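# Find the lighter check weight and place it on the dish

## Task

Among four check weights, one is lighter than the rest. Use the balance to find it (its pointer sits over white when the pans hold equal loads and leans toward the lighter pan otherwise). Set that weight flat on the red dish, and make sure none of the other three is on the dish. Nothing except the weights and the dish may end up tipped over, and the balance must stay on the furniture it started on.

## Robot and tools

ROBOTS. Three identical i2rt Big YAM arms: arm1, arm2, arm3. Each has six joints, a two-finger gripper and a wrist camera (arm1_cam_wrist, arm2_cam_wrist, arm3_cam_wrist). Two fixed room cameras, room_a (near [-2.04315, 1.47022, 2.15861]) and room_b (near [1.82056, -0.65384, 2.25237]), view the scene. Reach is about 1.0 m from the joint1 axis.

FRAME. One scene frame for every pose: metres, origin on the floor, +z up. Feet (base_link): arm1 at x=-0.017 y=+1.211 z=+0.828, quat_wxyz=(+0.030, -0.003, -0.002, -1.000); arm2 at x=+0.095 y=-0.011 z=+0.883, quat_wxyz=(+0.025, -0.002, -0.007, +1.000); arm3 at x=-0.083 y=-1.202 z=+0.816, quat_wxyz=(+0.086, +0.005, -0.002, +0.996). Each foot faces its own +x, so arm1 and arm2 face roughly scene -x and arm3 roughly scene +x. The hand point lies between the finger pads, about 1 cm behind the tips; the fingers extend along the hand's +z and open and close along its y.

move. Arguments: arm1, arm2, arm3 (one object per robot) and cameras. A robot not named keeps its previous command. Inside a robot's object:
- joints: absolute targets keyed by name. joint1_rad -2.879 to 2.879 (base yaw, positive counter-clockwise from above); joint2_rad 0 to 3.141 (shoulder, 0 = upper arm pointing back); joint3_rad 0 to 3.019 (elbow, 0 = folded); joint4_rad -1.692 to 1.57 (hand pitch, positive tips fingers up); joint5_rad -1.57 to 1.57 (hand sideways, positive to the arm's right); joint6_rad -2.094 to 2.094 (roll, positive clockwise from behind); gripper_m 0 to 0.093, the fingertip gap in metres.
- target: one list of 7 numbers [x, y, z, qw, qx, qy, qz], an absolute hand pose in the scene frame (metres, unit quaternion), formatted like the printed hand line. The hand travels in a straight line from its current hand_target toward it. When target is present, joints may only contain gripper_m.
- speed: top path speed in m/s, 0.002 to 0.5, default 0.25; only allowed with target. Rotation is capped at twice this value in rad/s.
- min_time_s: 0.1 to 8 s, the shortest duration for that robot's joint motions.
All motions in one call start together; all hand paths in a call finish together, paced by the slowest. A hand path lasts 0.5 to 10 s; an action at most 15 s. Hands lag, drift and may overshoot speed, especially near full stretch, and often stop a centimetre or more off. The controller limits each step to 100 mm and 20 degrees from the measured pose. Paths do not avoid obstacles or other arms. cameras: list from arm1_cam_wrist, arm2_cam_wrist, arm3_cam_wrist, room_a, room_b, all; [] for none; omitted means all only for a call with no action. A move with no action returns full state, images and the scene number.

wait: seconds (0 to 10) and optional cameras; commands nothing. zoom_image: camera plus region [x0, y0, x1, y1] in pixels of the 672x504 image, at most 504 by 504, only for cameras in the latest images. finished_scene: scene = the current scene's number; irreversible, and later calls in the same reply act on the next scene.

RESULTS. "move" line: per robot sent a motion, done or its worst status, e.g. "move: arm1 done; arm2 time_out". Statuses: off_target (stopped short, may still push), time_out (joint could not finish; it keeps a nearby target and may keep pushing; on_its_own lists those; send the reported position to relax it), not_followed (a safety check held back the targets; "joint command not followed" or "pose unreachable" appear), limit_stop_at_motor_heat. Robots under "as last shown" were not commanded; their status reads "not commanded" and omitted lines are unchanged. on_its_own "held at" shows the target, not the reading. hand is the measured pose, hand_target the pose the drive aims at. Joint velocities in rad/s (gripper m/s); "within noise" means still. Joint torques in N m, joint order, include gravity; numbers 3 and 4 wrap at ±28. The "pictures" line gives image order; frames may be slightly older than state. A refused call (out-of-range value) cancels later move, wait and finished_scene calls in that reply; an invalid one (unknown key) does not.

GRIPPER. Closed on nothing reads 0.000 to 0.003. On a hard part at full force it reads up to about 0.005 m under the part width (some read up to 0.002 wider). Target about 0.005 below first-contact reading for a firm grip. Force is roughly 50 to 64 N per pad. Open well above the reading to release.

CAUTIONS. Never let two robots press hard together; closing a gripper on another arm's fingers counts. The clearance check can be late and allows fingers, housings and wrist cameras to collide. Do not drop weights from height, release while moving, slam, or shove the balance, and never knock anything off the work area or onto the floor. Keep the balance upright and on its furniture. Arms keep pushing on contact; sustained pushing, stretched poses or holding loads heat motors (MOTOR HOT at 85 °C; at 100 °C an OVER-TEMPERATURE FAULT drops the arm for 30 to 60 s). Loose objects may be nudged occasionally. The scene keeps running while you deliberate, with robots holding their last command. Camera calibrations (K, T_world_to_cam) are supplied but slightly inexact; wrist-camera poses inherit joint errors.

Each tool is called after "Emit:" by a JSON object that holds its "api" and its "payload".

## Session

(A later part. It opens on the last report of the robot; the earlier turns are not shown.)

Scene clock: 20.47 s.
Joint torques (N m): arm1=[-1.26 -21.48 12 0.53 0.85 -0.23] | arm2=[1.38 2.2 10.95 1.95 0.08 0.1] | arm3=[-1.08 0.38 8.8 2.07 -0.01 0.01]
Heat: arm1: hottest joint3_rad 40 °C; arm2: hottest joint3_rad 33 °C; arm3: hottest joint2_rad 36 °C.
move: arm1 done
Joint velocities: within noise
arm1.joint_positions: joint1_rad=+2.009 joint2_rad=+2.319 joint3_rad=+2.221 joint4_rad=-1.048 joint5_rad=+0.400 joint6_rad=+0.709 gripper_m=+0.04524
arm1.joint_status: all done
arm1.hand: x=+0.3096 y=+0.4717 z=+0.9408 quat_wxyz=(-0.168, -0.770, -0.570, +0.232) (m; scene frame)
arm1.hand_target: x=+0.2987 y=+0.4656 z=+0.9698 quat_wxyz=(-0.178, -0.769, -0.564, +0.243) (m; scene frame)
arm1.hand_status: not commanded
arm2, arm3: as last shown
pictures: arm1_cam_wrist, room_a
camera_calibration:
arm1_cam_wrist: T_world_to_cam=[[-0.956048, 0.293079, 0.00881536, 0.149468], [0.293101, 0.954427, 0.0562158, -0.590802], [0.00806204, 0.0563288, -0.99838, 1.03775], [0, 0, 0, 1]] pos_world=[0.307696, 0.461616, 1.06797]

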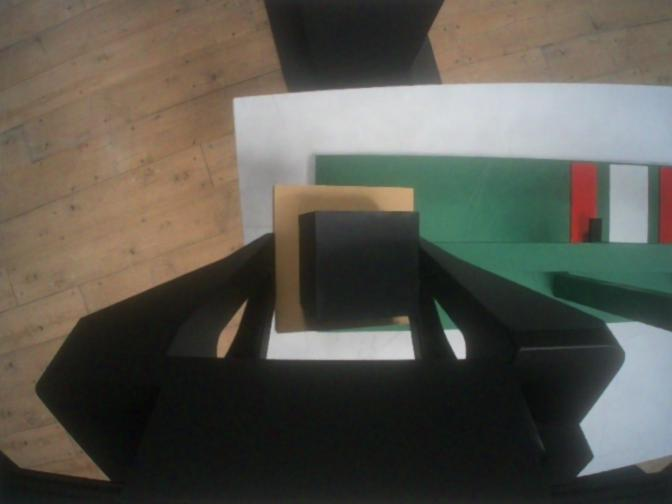

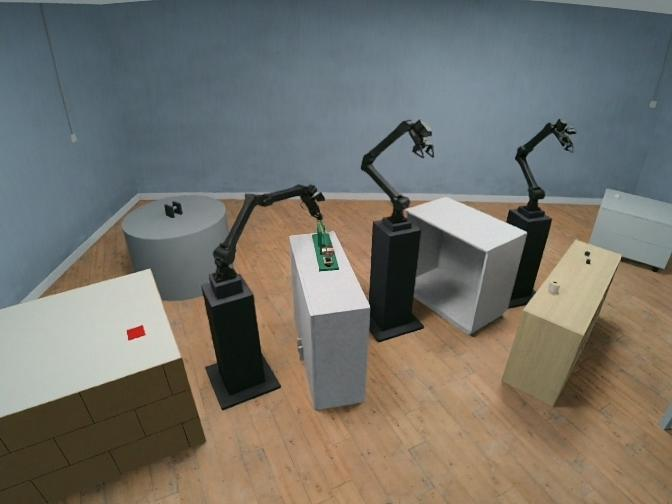

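Emit:
{"api": "move", "payload": {"arm1": {"joints":{"gripper_m":0.065},"min_time_s":0.5}}}

Emit:
{"api": "move", "payload": {"arm1": {"target":[0.300,0.465,0.982,0.178,0.769,0.564,-0.243],"speed":0.05}, "cameras": ["arm1_cam_wrist","room_a"]}}

Emit:
{"api": "zoom_image", "payload": {"camera": "room_a", "region": [290, 180, 350, 240]}}

Scene clock: 21.37 s.
Joint torques (N m): arm1=[-1.67 -21.54 11.93 0.7 0.46 -0.22] | arm2=[1.67 1.96 11.02 1.94 0.09 0.11] | arm3=[-1.14 0.32 8.81 2.06 -0.01 0.02]
Heat: arm1: hottest joint2_rad 40 °C; arm2: hottest joint3_rad 33 °C; arm3: hottest joint2_rad 36 °C.
move: arm1 done
Joint velocities: within noise
arm1.joint_positions: joint1_rad=+2.008 joint2_rad=+2.319 joint3_rad=+2.221 joint4_rad=-1.055 joint5_rad=+0.411 joint6_rad=+0.709 gripper_m=+0.06482
arm1.joint_status: all done
arm1.hand: x=+0.3065 y=+0.4721 z=+0.9409 quat_wxyz=(-0.164, -0.770, -0.569, +0.237) (m; scene frame)
arm1.hand_target: x=+0.2988 y=+0.4655 z=+0.9699 quat_wxyz=(-0.178, -0.769, -0.564, +0.243) (m; scene frame)
arm1.hand_status: not commanded
arm2, arm3: as last shown
pictures: none

Scene clock: 22.33 s.
Joint torques (N m): arm1=[-1.32 -21.71 14.06 0.29 0.4 -0.21] | arm2=[1.61 2.08 10.96 1.95 0.08 0.11] | arm3=[-1.14 0.44 8.77 2.09 -0.01 0]
Heat: arm1: hottest joint3_rad 41 °C; arm2: hottest joint3_rad 33 °C; arm3: hottest joint2_rad 36 °C.
move: arm1 off_target
Joint velocities: within noise
arm1.joint_positions: joint1_rad=+2.008 joint2_rad=+2.319 joint3_rad=+2.221 joint4_rad=-1.074 joint5_rad=+0.412 joint6_rad=+0.709 gripper_m=+0.06491
arm1.joint_status: not commanded
arm1.hand: x=+0.3045 y=+0.4757 z=+0.9392 quat_wxyz=(-0.154, -0.771, -0.572, +0.236) (m; scene frame)
arm1.hand_target: x=+0.2994 y=+0.4663 z=+0.9817 quat_wxyz=(-0.178, -0.769, -0.564, +0.243) (m; scene frame)
arm1.hand_status: off_target (0.044 m and 2.9 deg from the pose sent, 0.042 m and 1.9 deg at the start)
arm2, arm3: as last shown
pictures: arm1_cam_wrist, room_a
camera_calibration:
arm1_cam_wrist: T_world_to_cam=[[-0.953828, 0.298288, 0.0351688, 0.115517], [0.300039, 0.951632, 0.0661308, -0.603089], [-0.0137418, 0.0736294, -0.997191, 1.03324], [0, 0, 0, 1]] pos_world=[0.305332, 0.463385, 1.06616]

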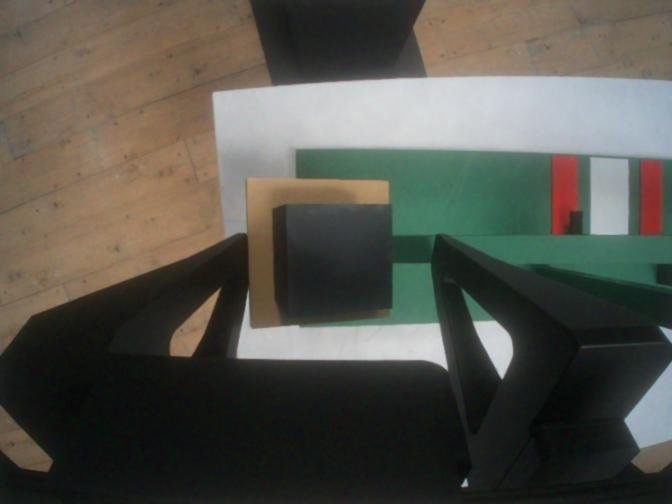

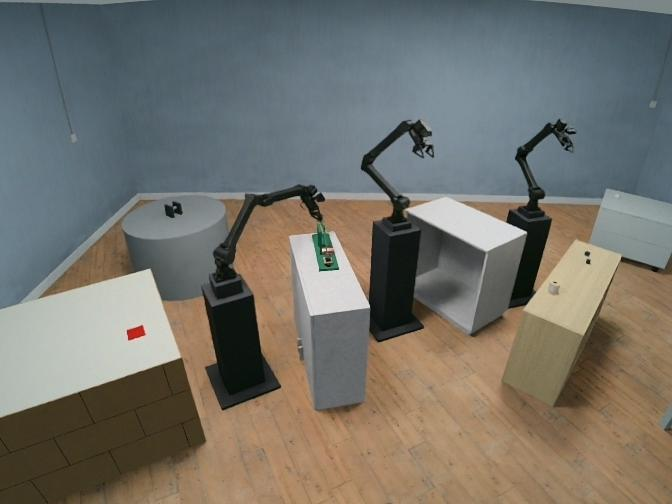

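Scaled by 8.400 from the camera's 672x504 image, which has a finer 960x720 frame.

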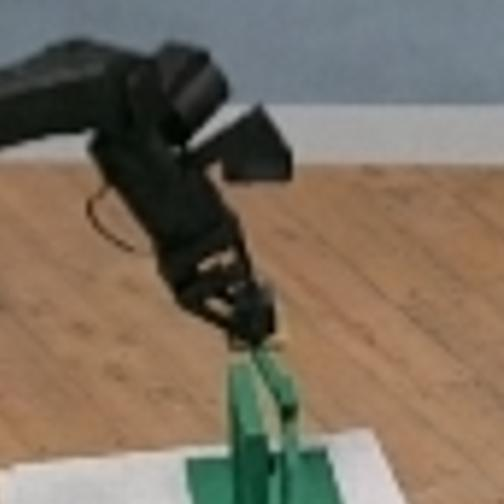

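Emit:
{"api": "move", "payload": {"arm1": {"target":[0.300,0.463,0.994,0.178,0.769,0.564,-0.243],"speed":0.06}, "cameras": ["arm1_cam_wrist","room_a"]}}

Emit:
{"api": "zoom_image", "payload": {"camera": "room_a", "region": [290, 180, 350, 240]}}

Scene clock: 23.57 s.
Joint torques (N m): arm1=[-1.61 -21.01 15.73 0.14 0.54 -0.2] | arm2=[1.49 2.26 10.97 1.96 0.08 0.1] | arm3=[-1.14 0.32 8.8 2.06 -0.01 0.01]
Heat: arm1: hottest joint3_rad 41 °C; arm2: hottest joint3_rad 33 °C; arm3: hottest joint2_rad 36 °C.
move: arm1 off_target
Joint velocities: within noise
arm1.joint_positions: joint1_rad=+2.008 joint2_rad=+2.319 joint3_rad=+2.234 joint4_rad=-1.100 joint5_rad=+0.408 joint6_rad=+0.709 gripper_m=+0.06493
arm1.joint_status: not commanded
arm1.hand: x=+0.3041 y=+0.4777 z=+0.9431 quat_wxyz=(-0.149, -0.771, -0.574, +0.234) (m; scene frame)
arm1.hand_target: x=+0.2989 y=+0.4653 z=+0.9937 quat_wxyz=(-0.179, -0.769, -0.564, +0.243) (m; scene frame)
arm1.hand_status: off_target (0.053 m and 3.6 deg from the pose sent, 0.056 m and 2.9 deg at the start)
arm2, arm3: as last shown
pictures: arm1_cam_wrist, room_a
camera_calibration:
arm1_cam_wrist: T_world_to_cam=[[-0.954124, 0.296565, 0.0411824, 0.109607], [0.298964, 0.951159, 0.0769288, -0.614771], [-0.0163566, 0.0857117, -0.996186, 1.0311], [0, 0, 0, 1]] pos_world=[0.305238, 0.463862, 1.06994]

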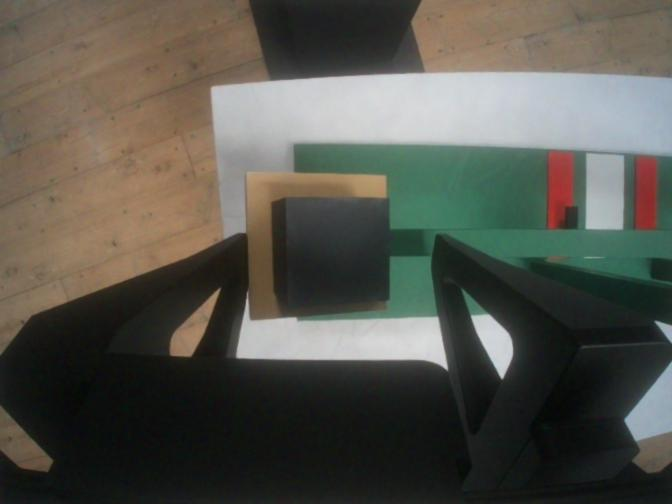

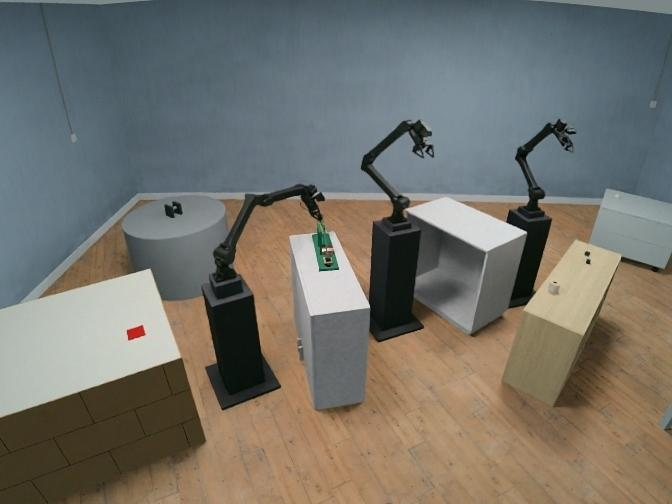

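Scaled by 8.400 from the camera's 672x504 image, which has a finer 960x720 frame.

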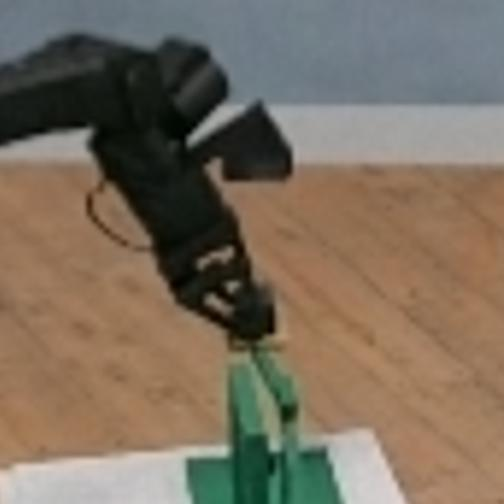

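Emit:
{"api": "move", "payload": {"arm1": {"target":[0.305,0.462,0.999,0.178,0.769,0.564,-0.243],"speed":0.06}, "cameras": ["arm1_cam_wrist","room_a"]}}

Emit:
{"api": "zoom_image", "payload": {"camera": "room_a", "region": [290, 180, 350, 240]}}

Scene clock: 24.90 s.
Joint torques (N m): arm1=[-1.61 -19.78 15.73 0.73 0.41 -0.19] | arm2=[1.49 2.02 11.02 1.95 0.08 0.12] | arm3=[-1.08 0.5 8.81 2.1 -0.01 0.01]
Heat: arm1: hottest joint3_rad 42 °C; arm2: hottest joint3_rad 33 °C; arm3: hottest joint2_rad 36 °C.
move: arm1 off_target
Joint velocities: within noise
arm1.joint_positions: joint1_rad=+2.008 joint2_rad=+2.319 joint3_rad=+2.280 joint4_rad=-1.143 joint5_rad=+0.413 joint6_rad=+0.709 gripper_m=+0.06493
arm1.joint_status: not commanded
arm1.hand: x=+0.3041 y=+0.4762 z=+0.9609 quat_wxyz=(-0.150, -0.771, -0.573, +0.236) (m; scene frame)
arm1.hand_target: x=+0.3041 y=+0.4640 z=+0.9992 quat_wxyz=(-0.179, -0.769, -0.564, +0.243) (m; scene frame)
arm1.hand_status: off_target (0.041 m and 3.5 deg from the pose sent, 0.058 m and 3.6 deg at the start)
arm2, arm3: as last shown
pictures: arm1_cam_wrist, room_a
camera_calibration:
arm1_cam_wrist: T_world_to_cam=[[-0.953384, 0.298641, 0.0432704, 0.106156], [0.301121, 0.95086, 0.072052, -0.610667], [-0.0196264, 0.0817228, -0.996462, 1.05216], [0, 0, 0, 1]] pos_world=[0.305742, 0.46297, 1.08785]

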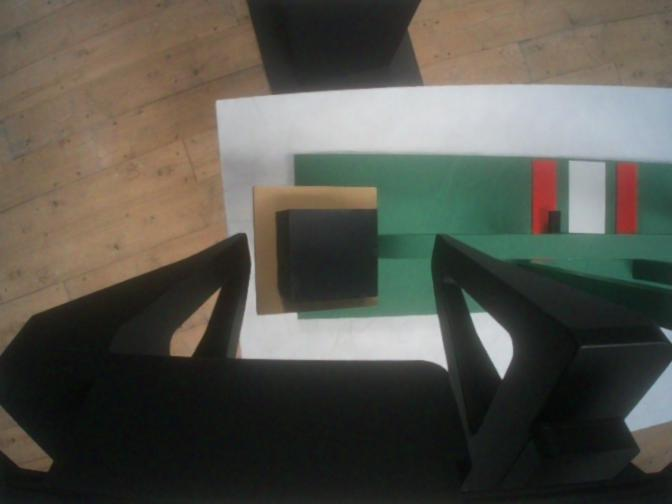

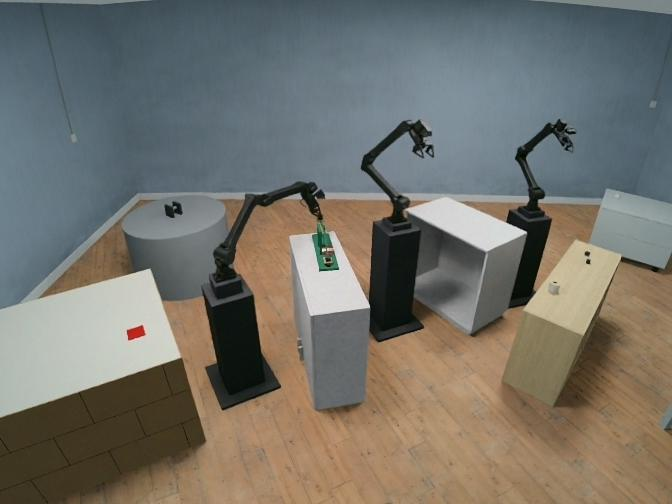

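Scaled by 8.400 from the camera's 672x504 image, which has a finer 960x720 frame.

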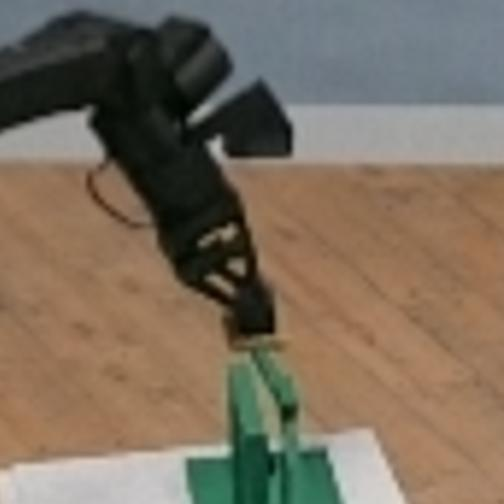

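Emit:
{"api": "move", "payload": {"arm1": {"joints":{"gripper_m":0.025},"min_time_s":1.5}, "cameras": ["arm1_cam_wrist","room_a"]}}

Emit:
{"api": "zoom_image", "payload": {"camera": "room_a", "region": [290, 180, 350, 240]}}

Scene clock: 25.70 s.
Joint torques (N m): arm1=[-1.14 -20.37 15.71 0.55 0.37 -0.19] | arm2=[1.44 2.08 10.97 1.92 0.08 0.11] | arm3=[-1.26 0.44 8.8 2.07 -0.01 0.02]
Heat: arm1: hottest joint3_rad 42 °C; arm2: hottest joint3_rad 33 °C; arm3: hottest joint2_rad 36 °C.
move: arm1 off_target
Joint velocities: within noise
arm1.joint_positions: joint1_rad=+2.008 joint2_rad=+2.319 joint3_rad=+2.280 joint4_rad=-1.144 joint5_rad=+0.414 joint6_rad=+0.709 gripper_m=+0.03076
arm1.joint_status: gripper_m off_target (ended at +0.03078, target +0.02500)
arm1.hand: x=+0.3039 y=+0.4763 z=+0.9609 quat_wxyz=(-0.149, -0.771, -0.573, +0.237) (m; scene frame)
arm1.hand_target: x=+0.3040 y=+0.4641 z=+0.9990 quat_wxyz=(-0.179, -0.769, -0.564, +0.243) (m; scene frame)
arm1.hand_status: not commanded
arm2, arm3: as last shown
pictures: arm1_cam_wrist, room_a
camera_calibration:
arm1_cam_wrist: T_world_to_cam=[[-0.953264, 0.298869, 0.0443296, 0.104773], [0.301434, 0.950763, 0.0720242, -0.61065], [-0.0206212, 0.0820205, -0.996417, 1.05218], [0, 0, 0, 1]] pos_world=[0.305644, 0.46297, 1.08775]

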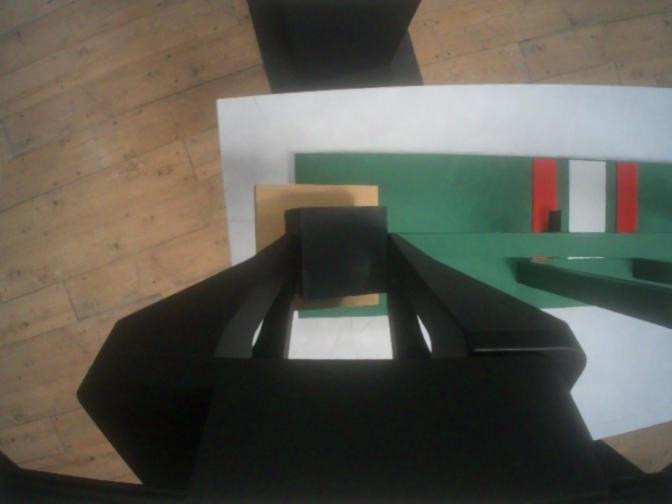

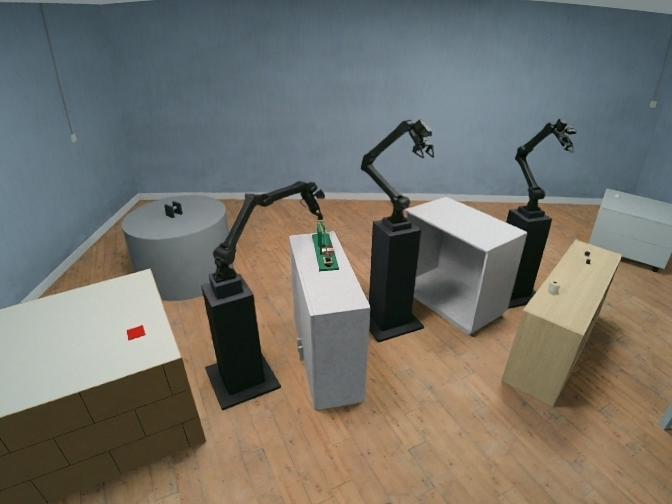

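Scaled by 8.400 from the camera's 672x504 image, which has a finer 960x720 frame.

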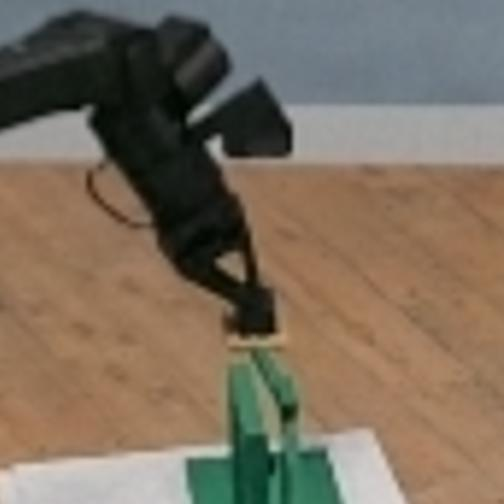

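Emit:
{"api": "move", "payload": {"arm1": {"target":[0.30,0.49,1.10,0.178,0.769,0.564,-0.243],"speed":0.12}, "cameras": ["arm1_cam_wrist","room_a"]}}

Emit:
{"api": "move", "payload": {"arm1": {"joints":{"joint1_rad":1.6,"joint2_rad":1.3,"joint3_rad":1.5,"joint4_rad":-1.2,"joint5_rad":0,"joint6_rad":0},"min_time_s":2}}}

Emit:
{"api": "move", "payload": {"arm1": {"joints":{"joint1_rad":-1.47},"min_time_s":3}, "cameras": ["arm1_cam_wrist","room_a","room_b"]}}

Scene clock: 28.47 s.
Joint torques (N m): arm1=[-0.32 -19.9 15.98 0.87 0.45 -0.09] | arm2=[1.73 2.2 10.99 1.95 0.07 0.11] | arm3=[-1.26 0.38 8.8 2.06 -0.01 0.01]
Heat: arm1: hottest joint3_rad 43 °C; arm2: hottest joint3_rad 34 °C; arm3: hottest joint2_rad 36 °C.
move: arm1 off_target
Joint velocities: within noise
arm1.joint_positions: joint1_rad=+2.008 joint2_rad=+2.260 joint3_rad=+2.429 joint4_rad=-1.367 joint5_rad=+0.416 joint6_rad=+0.709 gripper_m=+0.03076
arm1.joint_status: not commanded
arm1.hand: x=+0.2934 y=+0.4966 z=+1.0559 quat_wxyz=(-0.141, -0.771, -0.575, +0.236) (m; scene frame)
arm1.hand_target: x=+0.2987 y=+0.4925 z=+1.0997 quat_wxyz=(-0.179, -0.769, -0.564, +0.243) (m; scene frame)
arm1.hand_status: off_target (0.045 m and 4.5 deg from the pose sent, 0.140 m and 3.5 deg at the start; pose on its path clipped on 11 of 60 steps)
arm2, arm3: as last shown
pictures: arm1_cam_wrist, room_a
camera_calibration:
arm1_cam_wrist: T_world_to_cam=[[-0.952541, 0.298963, 0.057324, 0.0705381], [0.302937, 0.949473, 0.0820397, -0.644015], [-0.0299008, 0.0955118, -0.994979, 1.13957], [0, 0, 0, 1]] pos_world=[0.29636, 0.481545, 1.18263]

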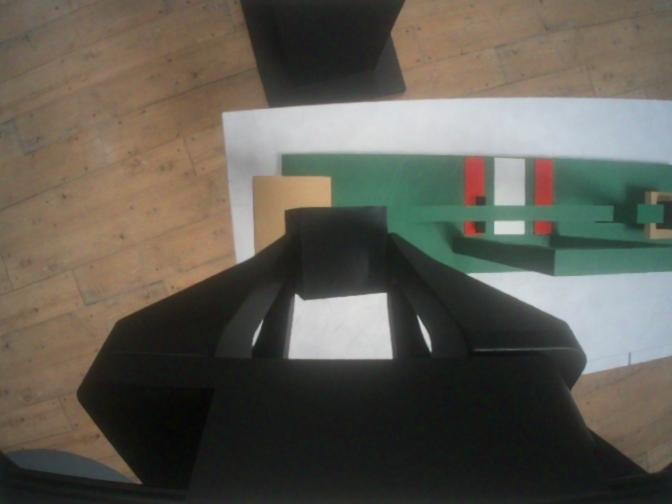

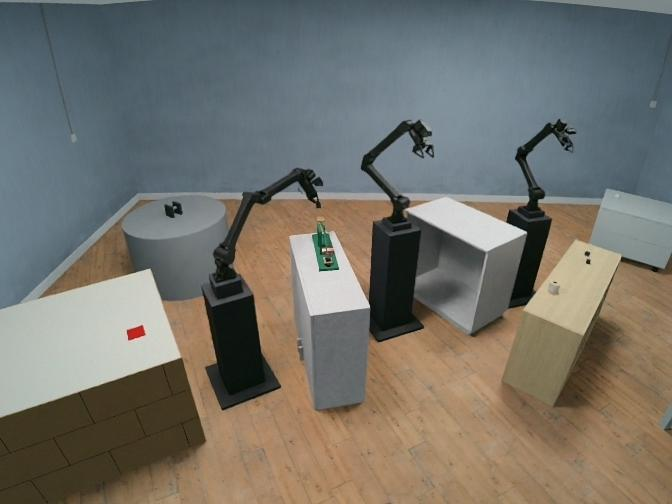

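Scene clock: 31.20 s.
Joint torques (N m): arm1=[-1.55 -9.52 11.95 1.91 -0.03 -0.25] | arm2=[1.67 2.14 10.95 1.91 0.08 0.11] | arm3=[-1.14 0.44 8.8 2.07 -0.01 0.01]
Heat: arm1: hottest joint3_rad 43 °C; arm2: hottest joint3_rad 34 °C; arm3: hottest joint2_rad 36 °C.
move: arm1 done
Joint velocities: within noise
arm1.joint_positions: joint1_rad=+1.611 joint2_rad=+1.320 joint3_rad=+1.485 joint4_rad=-1.219 joint5_rad=+0.002 joint6_rad=+0.014 gripper_m=+0.03076
arm1.joint_status: all done
arm1.hand: x=+0.0345 y=+0.7227 z=+1.1919 quat_wxyz=(-0.190, -0.652, -0.713, +0.175) (m; scene frame)
arm1.hand_target: x=+0.0297 y=+0.7209 z=+1.2111 quat_wxyz=(-0.207, -0.646, -0.709, +0.194) (m; scene frame)
arm1.hand_status: not commanded
arm2.joint_positions: joint1_rad=+0.482 joint2_rad=+0.585 joint3_rad=+1.357 joint4_rad=-1.462 joint5_rad=+0.226 joint6_rad=+0.023 gripper_m=+0.09396
arm2.joint_status: not commanded
arm2.hand: x=-0.1095 y=-0.0683 z=+1.3892 quat_wxyz=(-0.010, +0.891, +0.138, -0.433) (m; scene frame)
arm2.hand_target: x=-0.1075 y=-0.0675 z=+1.4001 quat_wxyz=(-0.007, +0.885, +0.136, -0.444) (m; scene frame)
arm2.hand_status: not commanded
arm3.joint_positions: joint1_rad=-0.065 joint2_rad=+0.649 joint3_rad=+1.390 joint4_rad=-1.161 joint5_rad=-0.034 joint6_rad=-0.702 gripper_m=+0.09396
arm3.joint_status: not commanded
arm3.hand: x=-0.3410 y=-1.1470 z=+1.3892 quat_wxyz=(-0.236, +0.811, +0.203, -0.495) (m; scene frame)
arm3.hand_target: x=-0.3379 y=-1.1478 z=+1.4005 quat_wxyz=(-0.241, +0.805, +0.201, -0.504) (m; scene frame)
arm3.hand_status: not commanded
pictures: none

Scene clock: 34.63 s.
Joint torques (N m): arm1=[-1.26 -10.23 12.01 1.91 0.04 -0.22] | arm2=[1.49 2.32 10.99 1.94 0.08 0.12] | arm3=[-1.14 0.44 8.79 2.06 -0.01 0.01]
Heat: arm1: hottest joint3_rad 44 °C; arm2: hottest joint3_rad 35 °C; arm3: hottest joint2_rad 36 °C.
move: arm1 done
Joint velocities: within noise
arm1.joint_positions: joint1_rad=-1.464 joint2_rad=+1.320 joint3_rad=+1.485 joint4_rad=-1.216 joint5_rad=+0.001 joint6_rad=+0.012 gripper_m=+0.03076
arm1.joint_status: all done
arm1.hand: x=-0.0961 y=+1.6999 z=+1.1882 quat_wxyz=(+0.161, -0.734, +0.629, +0.198) (m; scene frame)
arm1.hand_target: x=-0.0932 y=+1.7012 z=+1.2070 quat_wxyz=(+0.178, -0.731, +0.623, +0.215) (m; scene frame)
arm1.hand_status: not commanded
arm2, arm3: as last shown
pictures: arm1_cam_wrist, room_a, room_b
camera_calibration:
arm1_cam_wrist: T_world_to_cam=[[0.987637, 0.156449, -0.00986638, -0.159332], [0.156488, -0.980256, 0.120872, 1.54078], [0.00923876, -0.120922, -0.992619, 1.51348], [0, 0, 0, 1]] pos_world=[-0.0977338, 1.7183, 1.3145]

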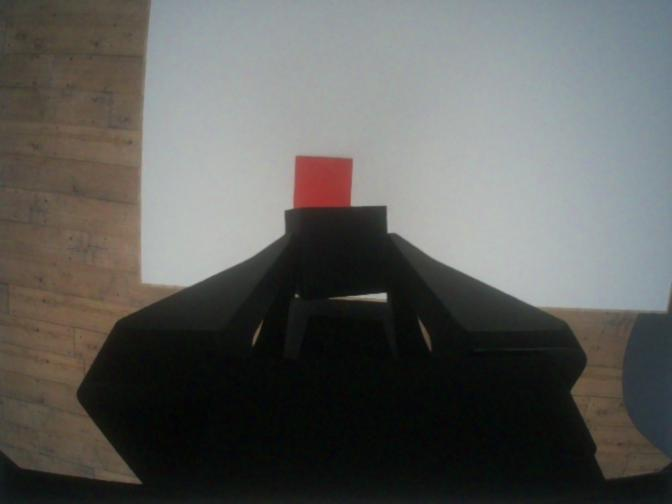

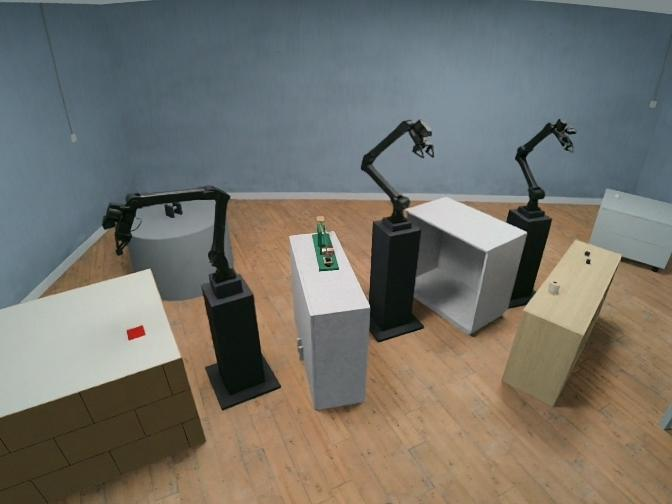

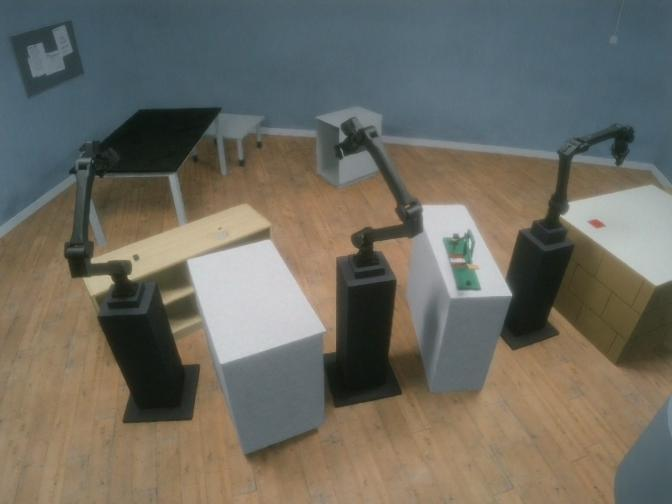

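Emit:
{"api": "move", "payload": {"arm1": {"target":[-0.115,1.70,0.86,-0.182,0.725,-0.630,-0.210],"speed":0.25}, "cameras": ["arm1_cam_wrist","room_a","room_b"]}}

Emit:
{"api": "zoom_image", "payload": {"camera": "room_a", "region": [80, 240, 200, 360]}}

Emit:
{"api": "zoom_image", "payload": {"camera": "room_b", "region": [550, 160, 650, 260]}}

Scene clock: 40.63 s.
Joint torques (N m): arm1=[0.79 -8.18 9.26 1.99 0.14 0.04] | arm2=[1.61 1.96 10.91 1.92 0.08 0.1] | arm3=[-1.14 0.44 8.8 2.06 -0.01 0.01]
Heat: arm1: hottest joint3_rad 44 °C; arm2: hottest joint3_rad 35 °C; arm3: hottest joint2_rad 36 °C.
move: arm1 off_target
Joint velocities: within noise
arm1.joint_positions: joint1_rad=-1.430 joint2_rad=+1.572 joint3_rad=+0.787 joint4_rad=-0.254 joint5_rad=+0.043 joint6_rad=+0.046 gripper_m=+0.03076
arm1.joint_status: not commanded
arm1.hand: x=-0.1061 y=+1.6891 z=+0.8517 quat_wxyz=(+0.174, -0.729, +0.633, +0.195) (m; scene frame)
arm1.hand_target: x=-0.1149 y=+1.6996 z=+0.8602 quat_wxyz=(+0.182, -0.725, +0.630, +0.210) (m; scene frame)
arm1.hand_status: off_target (0.016 m and 2.0 deg from the pose sent, 0.329 m and 2.9 deg at the start)
arm2, arm3: as last shown
pictures: arm1_cam_wrist, room_a, room_b
camera_calibration:
arm1_cam_wrist: T_world_to_cam=[[0.990058, 0.140338, 0.0094918, -0.140098], [0.138484, -0.984352, 0.108965, 1.58758], [0.0246352, -0.106567, -0.994, 1.15681], [0, 0, 0, 1]] pos_world=[-0.109647, 1.70567, 0.978213]

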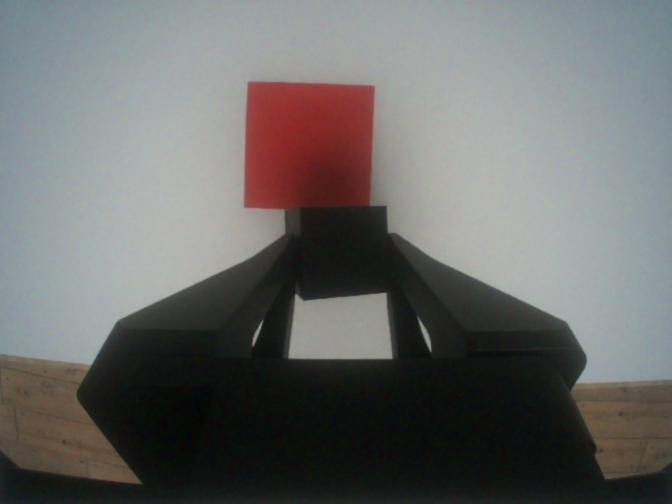

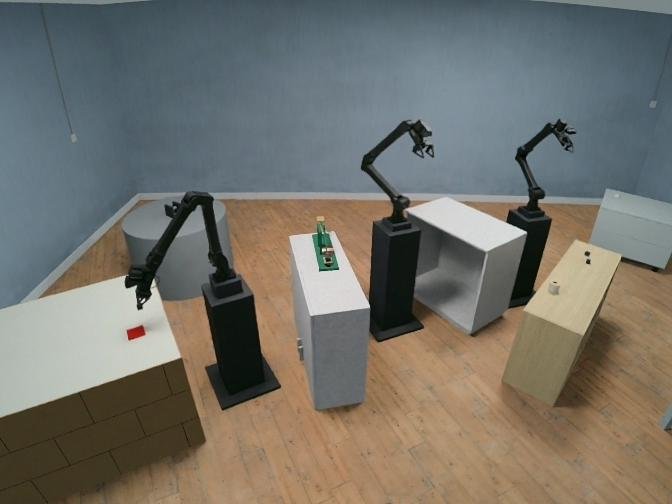

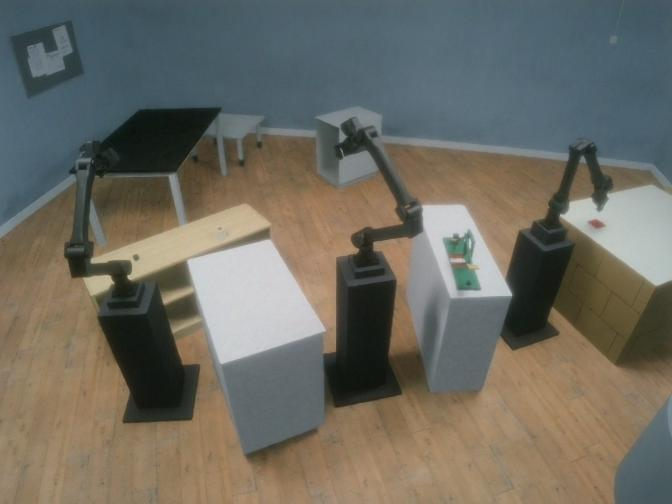

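Scaled by 4.200 from the camera's 672x504 image, which has a finer 960x720 frame.

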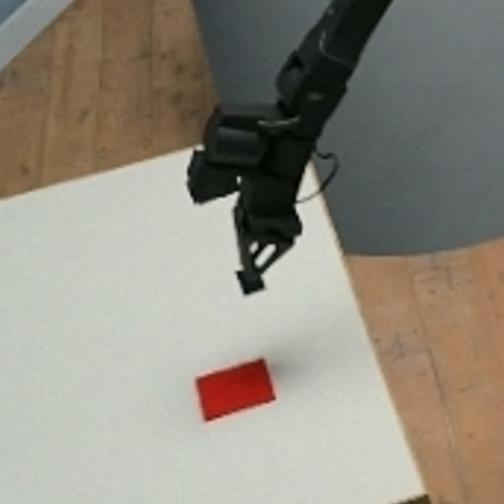

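Scaled by 5.040 from the camera's 672x504 image, which has a finer 960x720 frame.

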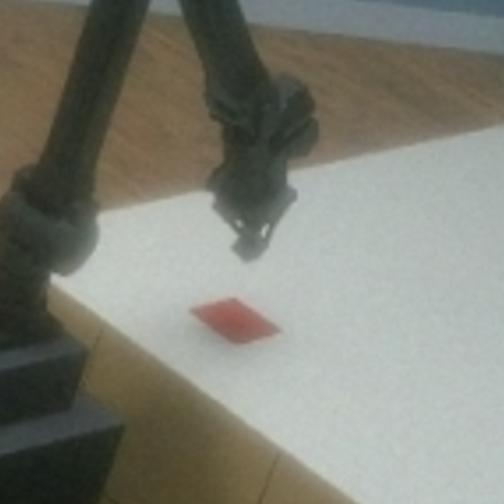

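Emit:
{"api": "move", "payload": {"arm1": {"target":[-0.142,1.757,0.785,-0.182,0.725,-0.630,-0.210],"speed":0.15}, "cameras": ["arm1_cam_wrist","room_a","room_b"]}}

Emit:
{"api": "zoom_image", "payload": {"camera": "room_a", "region": [100, 280, 180, 360]}}

Emit:
{"api": "zoom_image", "payload": {"camera": "room_b", "region": [560, 180, 640, 260]}}

Scene clock: 42.50 s.
Joint torques (N m): arm1=[0.97 -10.58 10.14 1.89 0.19 0.08] | arm2=[1.38 2.2 10.96 1.94 0.08 0.11] | arm3=[-1.2 0.5 8.77 2.07 -0.01 0.01]
Heat: arm1: hottest joint3_rad 44 °C; arm2: hottest joint3_rad 36 °C; arm3: hottest joint2_rad 36 °C.
move: arm1 off_target
Joint velocities: within noise
arm1.joint_positions: joint1_rad=-1.400 joint2_rad=+1.853 joint3_rad=+0.894 joint4_rad=-0.102 joint5_rad=+0.058 joint6_rad=+0.071 gripper_m=+0.03076
arm1.joint_status: not commanded
arm1.hand: x=-0.1291 y=+1.7317 z=+0.7724 quat_wxyz=(+0.168, -0.732, +0.634, +0.187) (m; scene frame)
arm1.hand_target: x=-0.1418 y=+1.7556 z=+0.7861 quat_wxyz=(+0.182, -0.725, +0.630, +0.210) (m; scene frame)
arm1.hand_status: off_target (0.031 m and 3.3 deg from the pose sent, 0.102 m and 2.0 deg at the start)
arm2, arm3: as last shown
pictures: arm1_cam_wrist, room_a, room_b
camera_calibration:
arm1_cam_wrist: T_world_to_cam=[[0.989828, 0.14176, 0.0120429, -0.127014], [0.13902, -0.981729, 0.129926, 1.62062], [0.0302413, -0.126931, -0.99145, 1.11707], [0, 0, 0, 1]] pos_world=[-0.133359, 1.75081, 0.898489]

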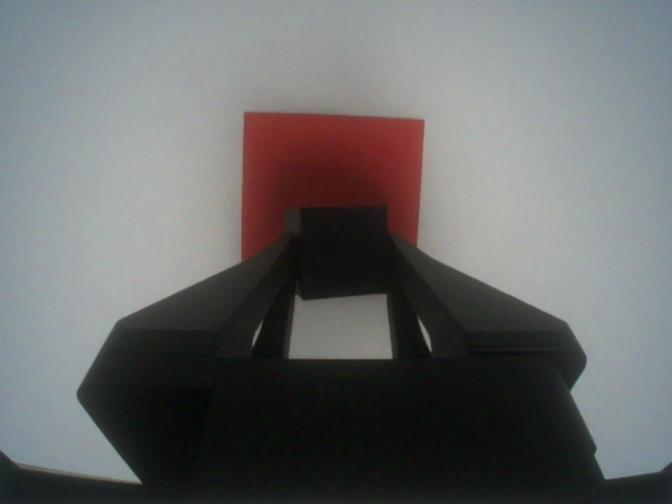

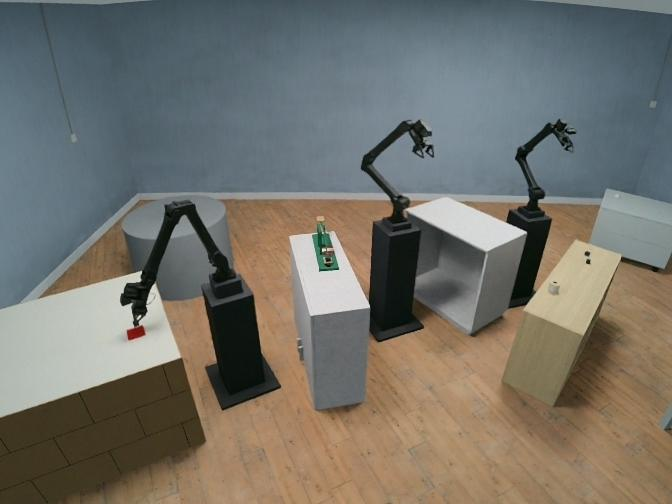

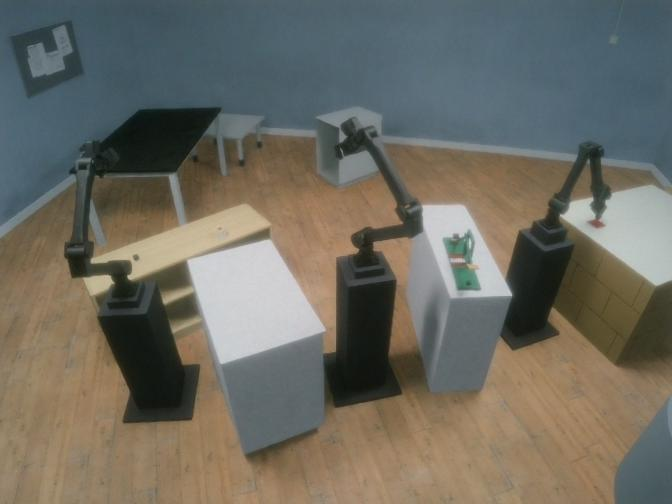

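Scaled by 6.300 from the camera's 672x504 image, which has a finer 960x720 frame.

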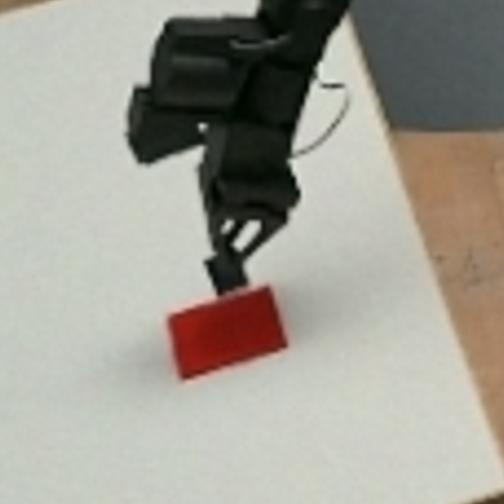

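Scaled by 6.300 from the camera's 672x504 image, which has a finer 960x720 frame.

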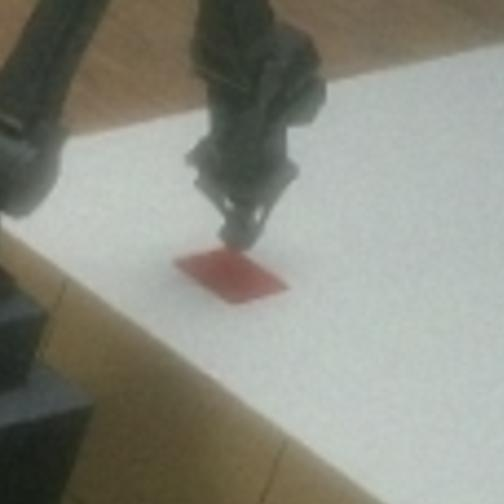

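Emit:
{"api": "move", "payload": {"arm1": {"target":[-0.147,1.770,0.763,-0.182,0.725,-0.630,-0.210],"speed":0.08}, "cameras": ["arm1_cam_wrist","room_a","room_b"]}}

Emit:
{"api": "zoom_image", "payload": {"camera": "room_a", "region": [100, 280, 180, 360]}}

Emit:
{"api": "zoom_image", "payload": {"camera": "room_b", "region": [560, 180, 640, 260]}}

Scene clock: 43.87 s.
Joint torques (N m): arm1=[0.5 -10.87 9.73 1.89 0.17 0.04] | arm2=[1.49 2.26 10.99 1.96 0.07 0.11] | arm3=[-1.14 0.32 8.8 2.07 -0.02 0.01]
Heat: arm1: hottest joint3_rad 44 °C; arm2: hottest joint3_rad 36 °C; arm3: hottest joint3_rad 37 °C.
move: arm1 off_target
Joint velocities: within noise
arm1.joint_positions: joint1_rad=-1.398 joint2_rad=+1.930 joint3_rad=+0.934 joint4_rad=-0.066 joint5_rad=+0.060 joint6_rad=+0.073 gripper_m=+0.03076
arm1.joint_status: not commanded
arm1.hand: x=-0.1336 y=+1.7458 z=+0.7509 quat_wxyz=(+0.168, -0.731, +0.634, +0.187) (m; scene frame)
arm1.hand_target: x=-0.1468 y=+1.7686 z=+0.7639 quat_wxyz=(+0.182, -0.725, +0.630, +0.210) (m; scene frame)
arm1.hand_status: off_target (0.030 m and 3.2 deg from the pose sent, 0.043 m and 3.3 deg at the start)
arm2, arm3: as last shown
pictures: arm1_cam_wrist, room_a, room_b
camera_calibration:
arm1_cam_wrist: T_world_to_cam=[[0.989949, 0.140911, 0.0120279, -0.122857], [0.13822, -0.982018, 0.128589, 1.63934], [0.0299313, -0.125635, -0.991625, 1.09549], [0, 0, 0, 1]] pos_world=[-0.137757, 1.76481, 0.87699]

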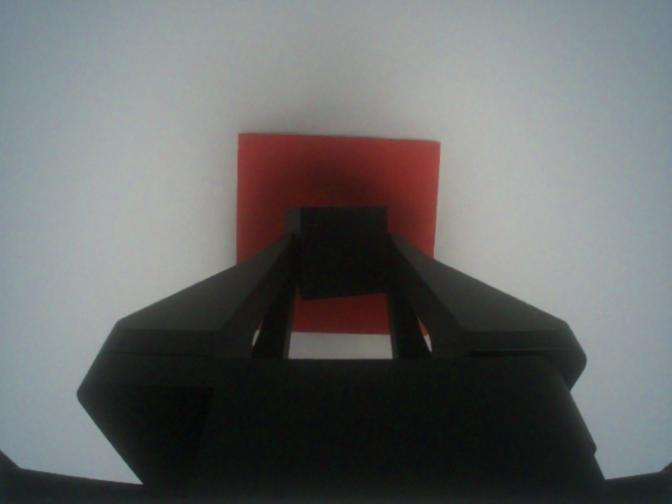

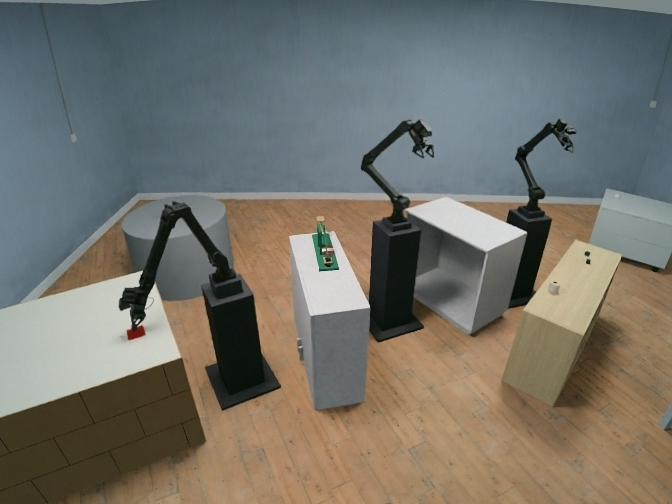

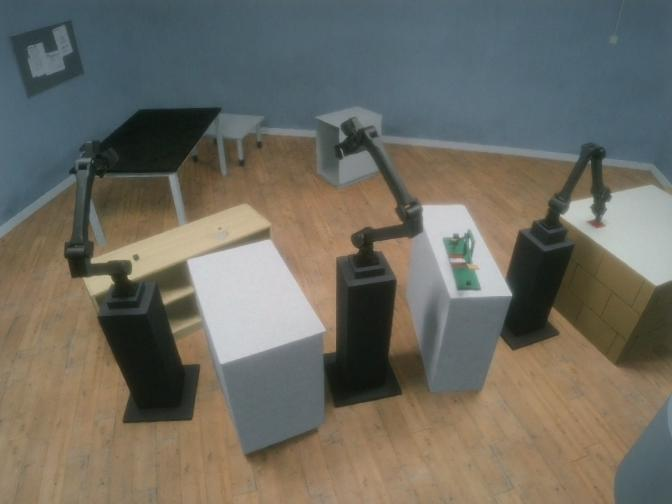

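Scaled by 6.300 from the camera's 672x504 image, which has a finer 960x720 frame.

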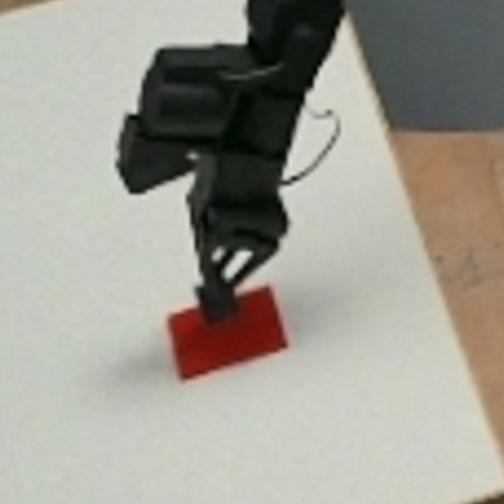

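Scaled by 6.300 from the camera's 672x504 image, which has a finer 960x720 frame.

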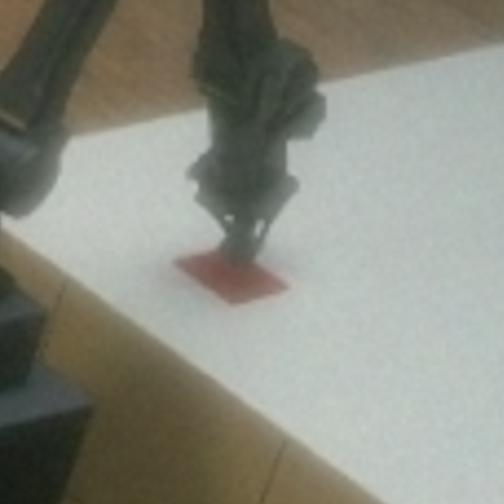

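Emit:
{"api": "move", "payload": {"arm1": {"target":[-0.148,1.773,0.752,-0.182,0.725,-0.630,-0.210],"speed":0.05}, "cameras": ["arm1_cam_wrist","room_a","room_b"]}}

Emit:
{"api": "zoom_image", "payload": {"camera": "room_a", "region": [115, 300, 165, 350]}}

Emit:
{"api": "zoom_image", "payload": {"camera": "room_b", "region": [575, 200, 625, 250]}}

Scene clock: 45.07 s.
Joint torques (N m): arm1=[0.85 -11.11 9.66 1.91 0.19 0.03] | arm2=[1.44 2.02 10.99 1.89 0.08 0.11] | arm3=[-1.26 0.56 8.83 2.04 -0.02 0.01]
Heat: arm1: hottest joint3_rad 44 °C; arm2: hottest joint3_rad 36 °C; arm3: hottest joint3_rad 37 °C.
move: arm1 off_target
Joint velocities: within noise
arm1.joint_positions: joint1_rad=-1.398 joint2_rad=+1.960 joint3_rad=+0.943 joint4_rad=-0.044 joint5_rad=+0.060 joint6_rad=+0.074 gripper_m=+0.03076
arm1.joint_status: not commanded
arm1.hand: x=-0.1342 y=+1.7484 z=+0.7402 quat_wxyz=(+0.168, -0.731, +0.634, +0.187) (m; scene frame)
arm1.hand_target: x=-0.1478 y=+1.7717 z=+0.7530 quat_wxyz=(+0.182, -0.725, +0.630, +0.210) (m; scene frame)
arm1.hand_status: off_target (0.031 m and 3.2 deg from the pose sent, 0.031 m and 3.2 deg at the start)
arm2, arm3: as last shown
pictures: arm1_cam_wrist, room_a, room_b
camera_calibration:
arm1_cam_wrist: T_world_to_cam=[[0.990016, 0.140434, 0.0121285, -0.12165], [0.137721, -0.982034, 0.129002, 1.64307], [0.0300268, -0.126044, -0.99157, 1.08593], [0, 0, 0, 1]] pos_world=[-0.138457, 1.76751, 0.86629]

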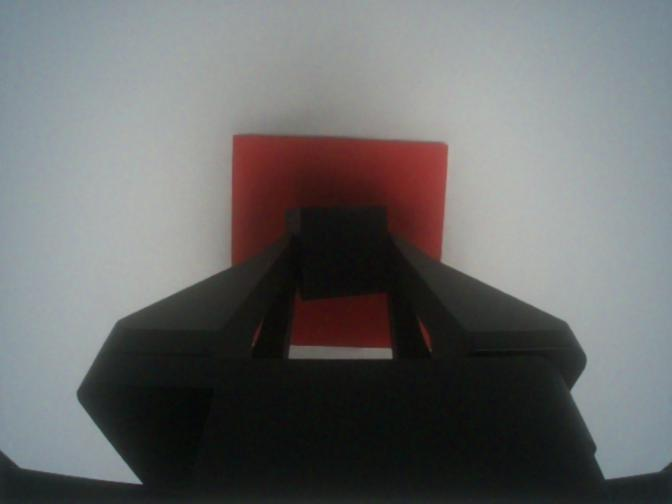

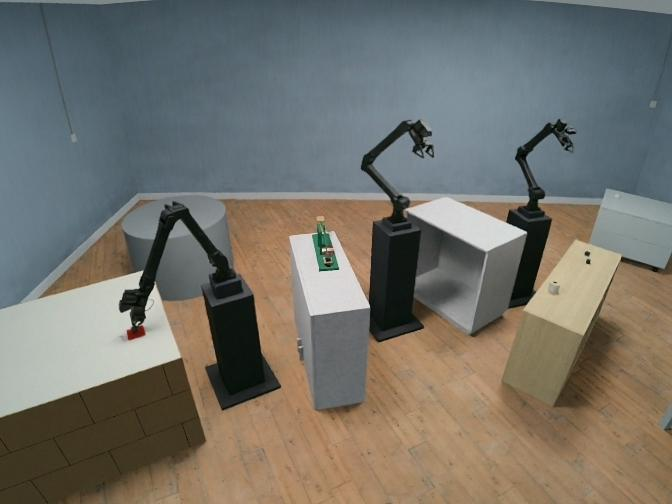

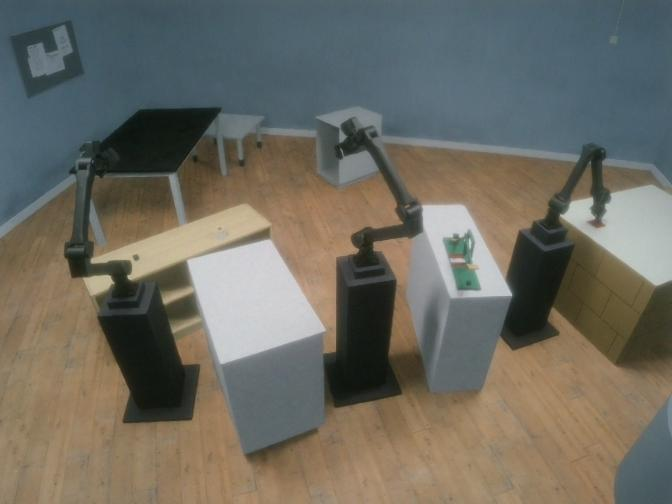

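Scaled by 10.080 from the camera's 672x504 image, which has a finer 960x720 frame.

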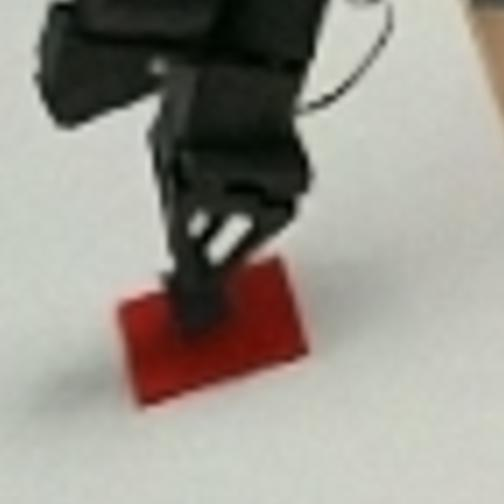

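Scaled by 10.080 from the camera's 672x504 image, which has a finer 960x720 frame.

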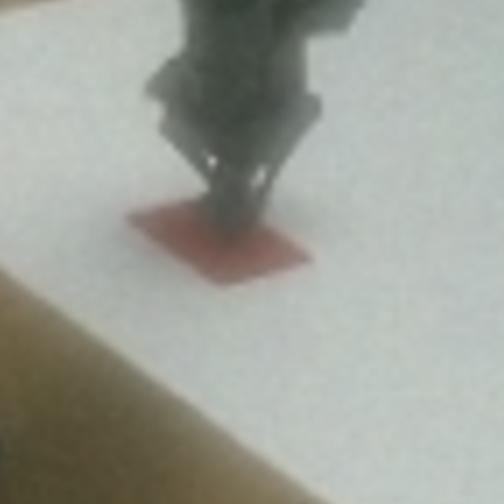

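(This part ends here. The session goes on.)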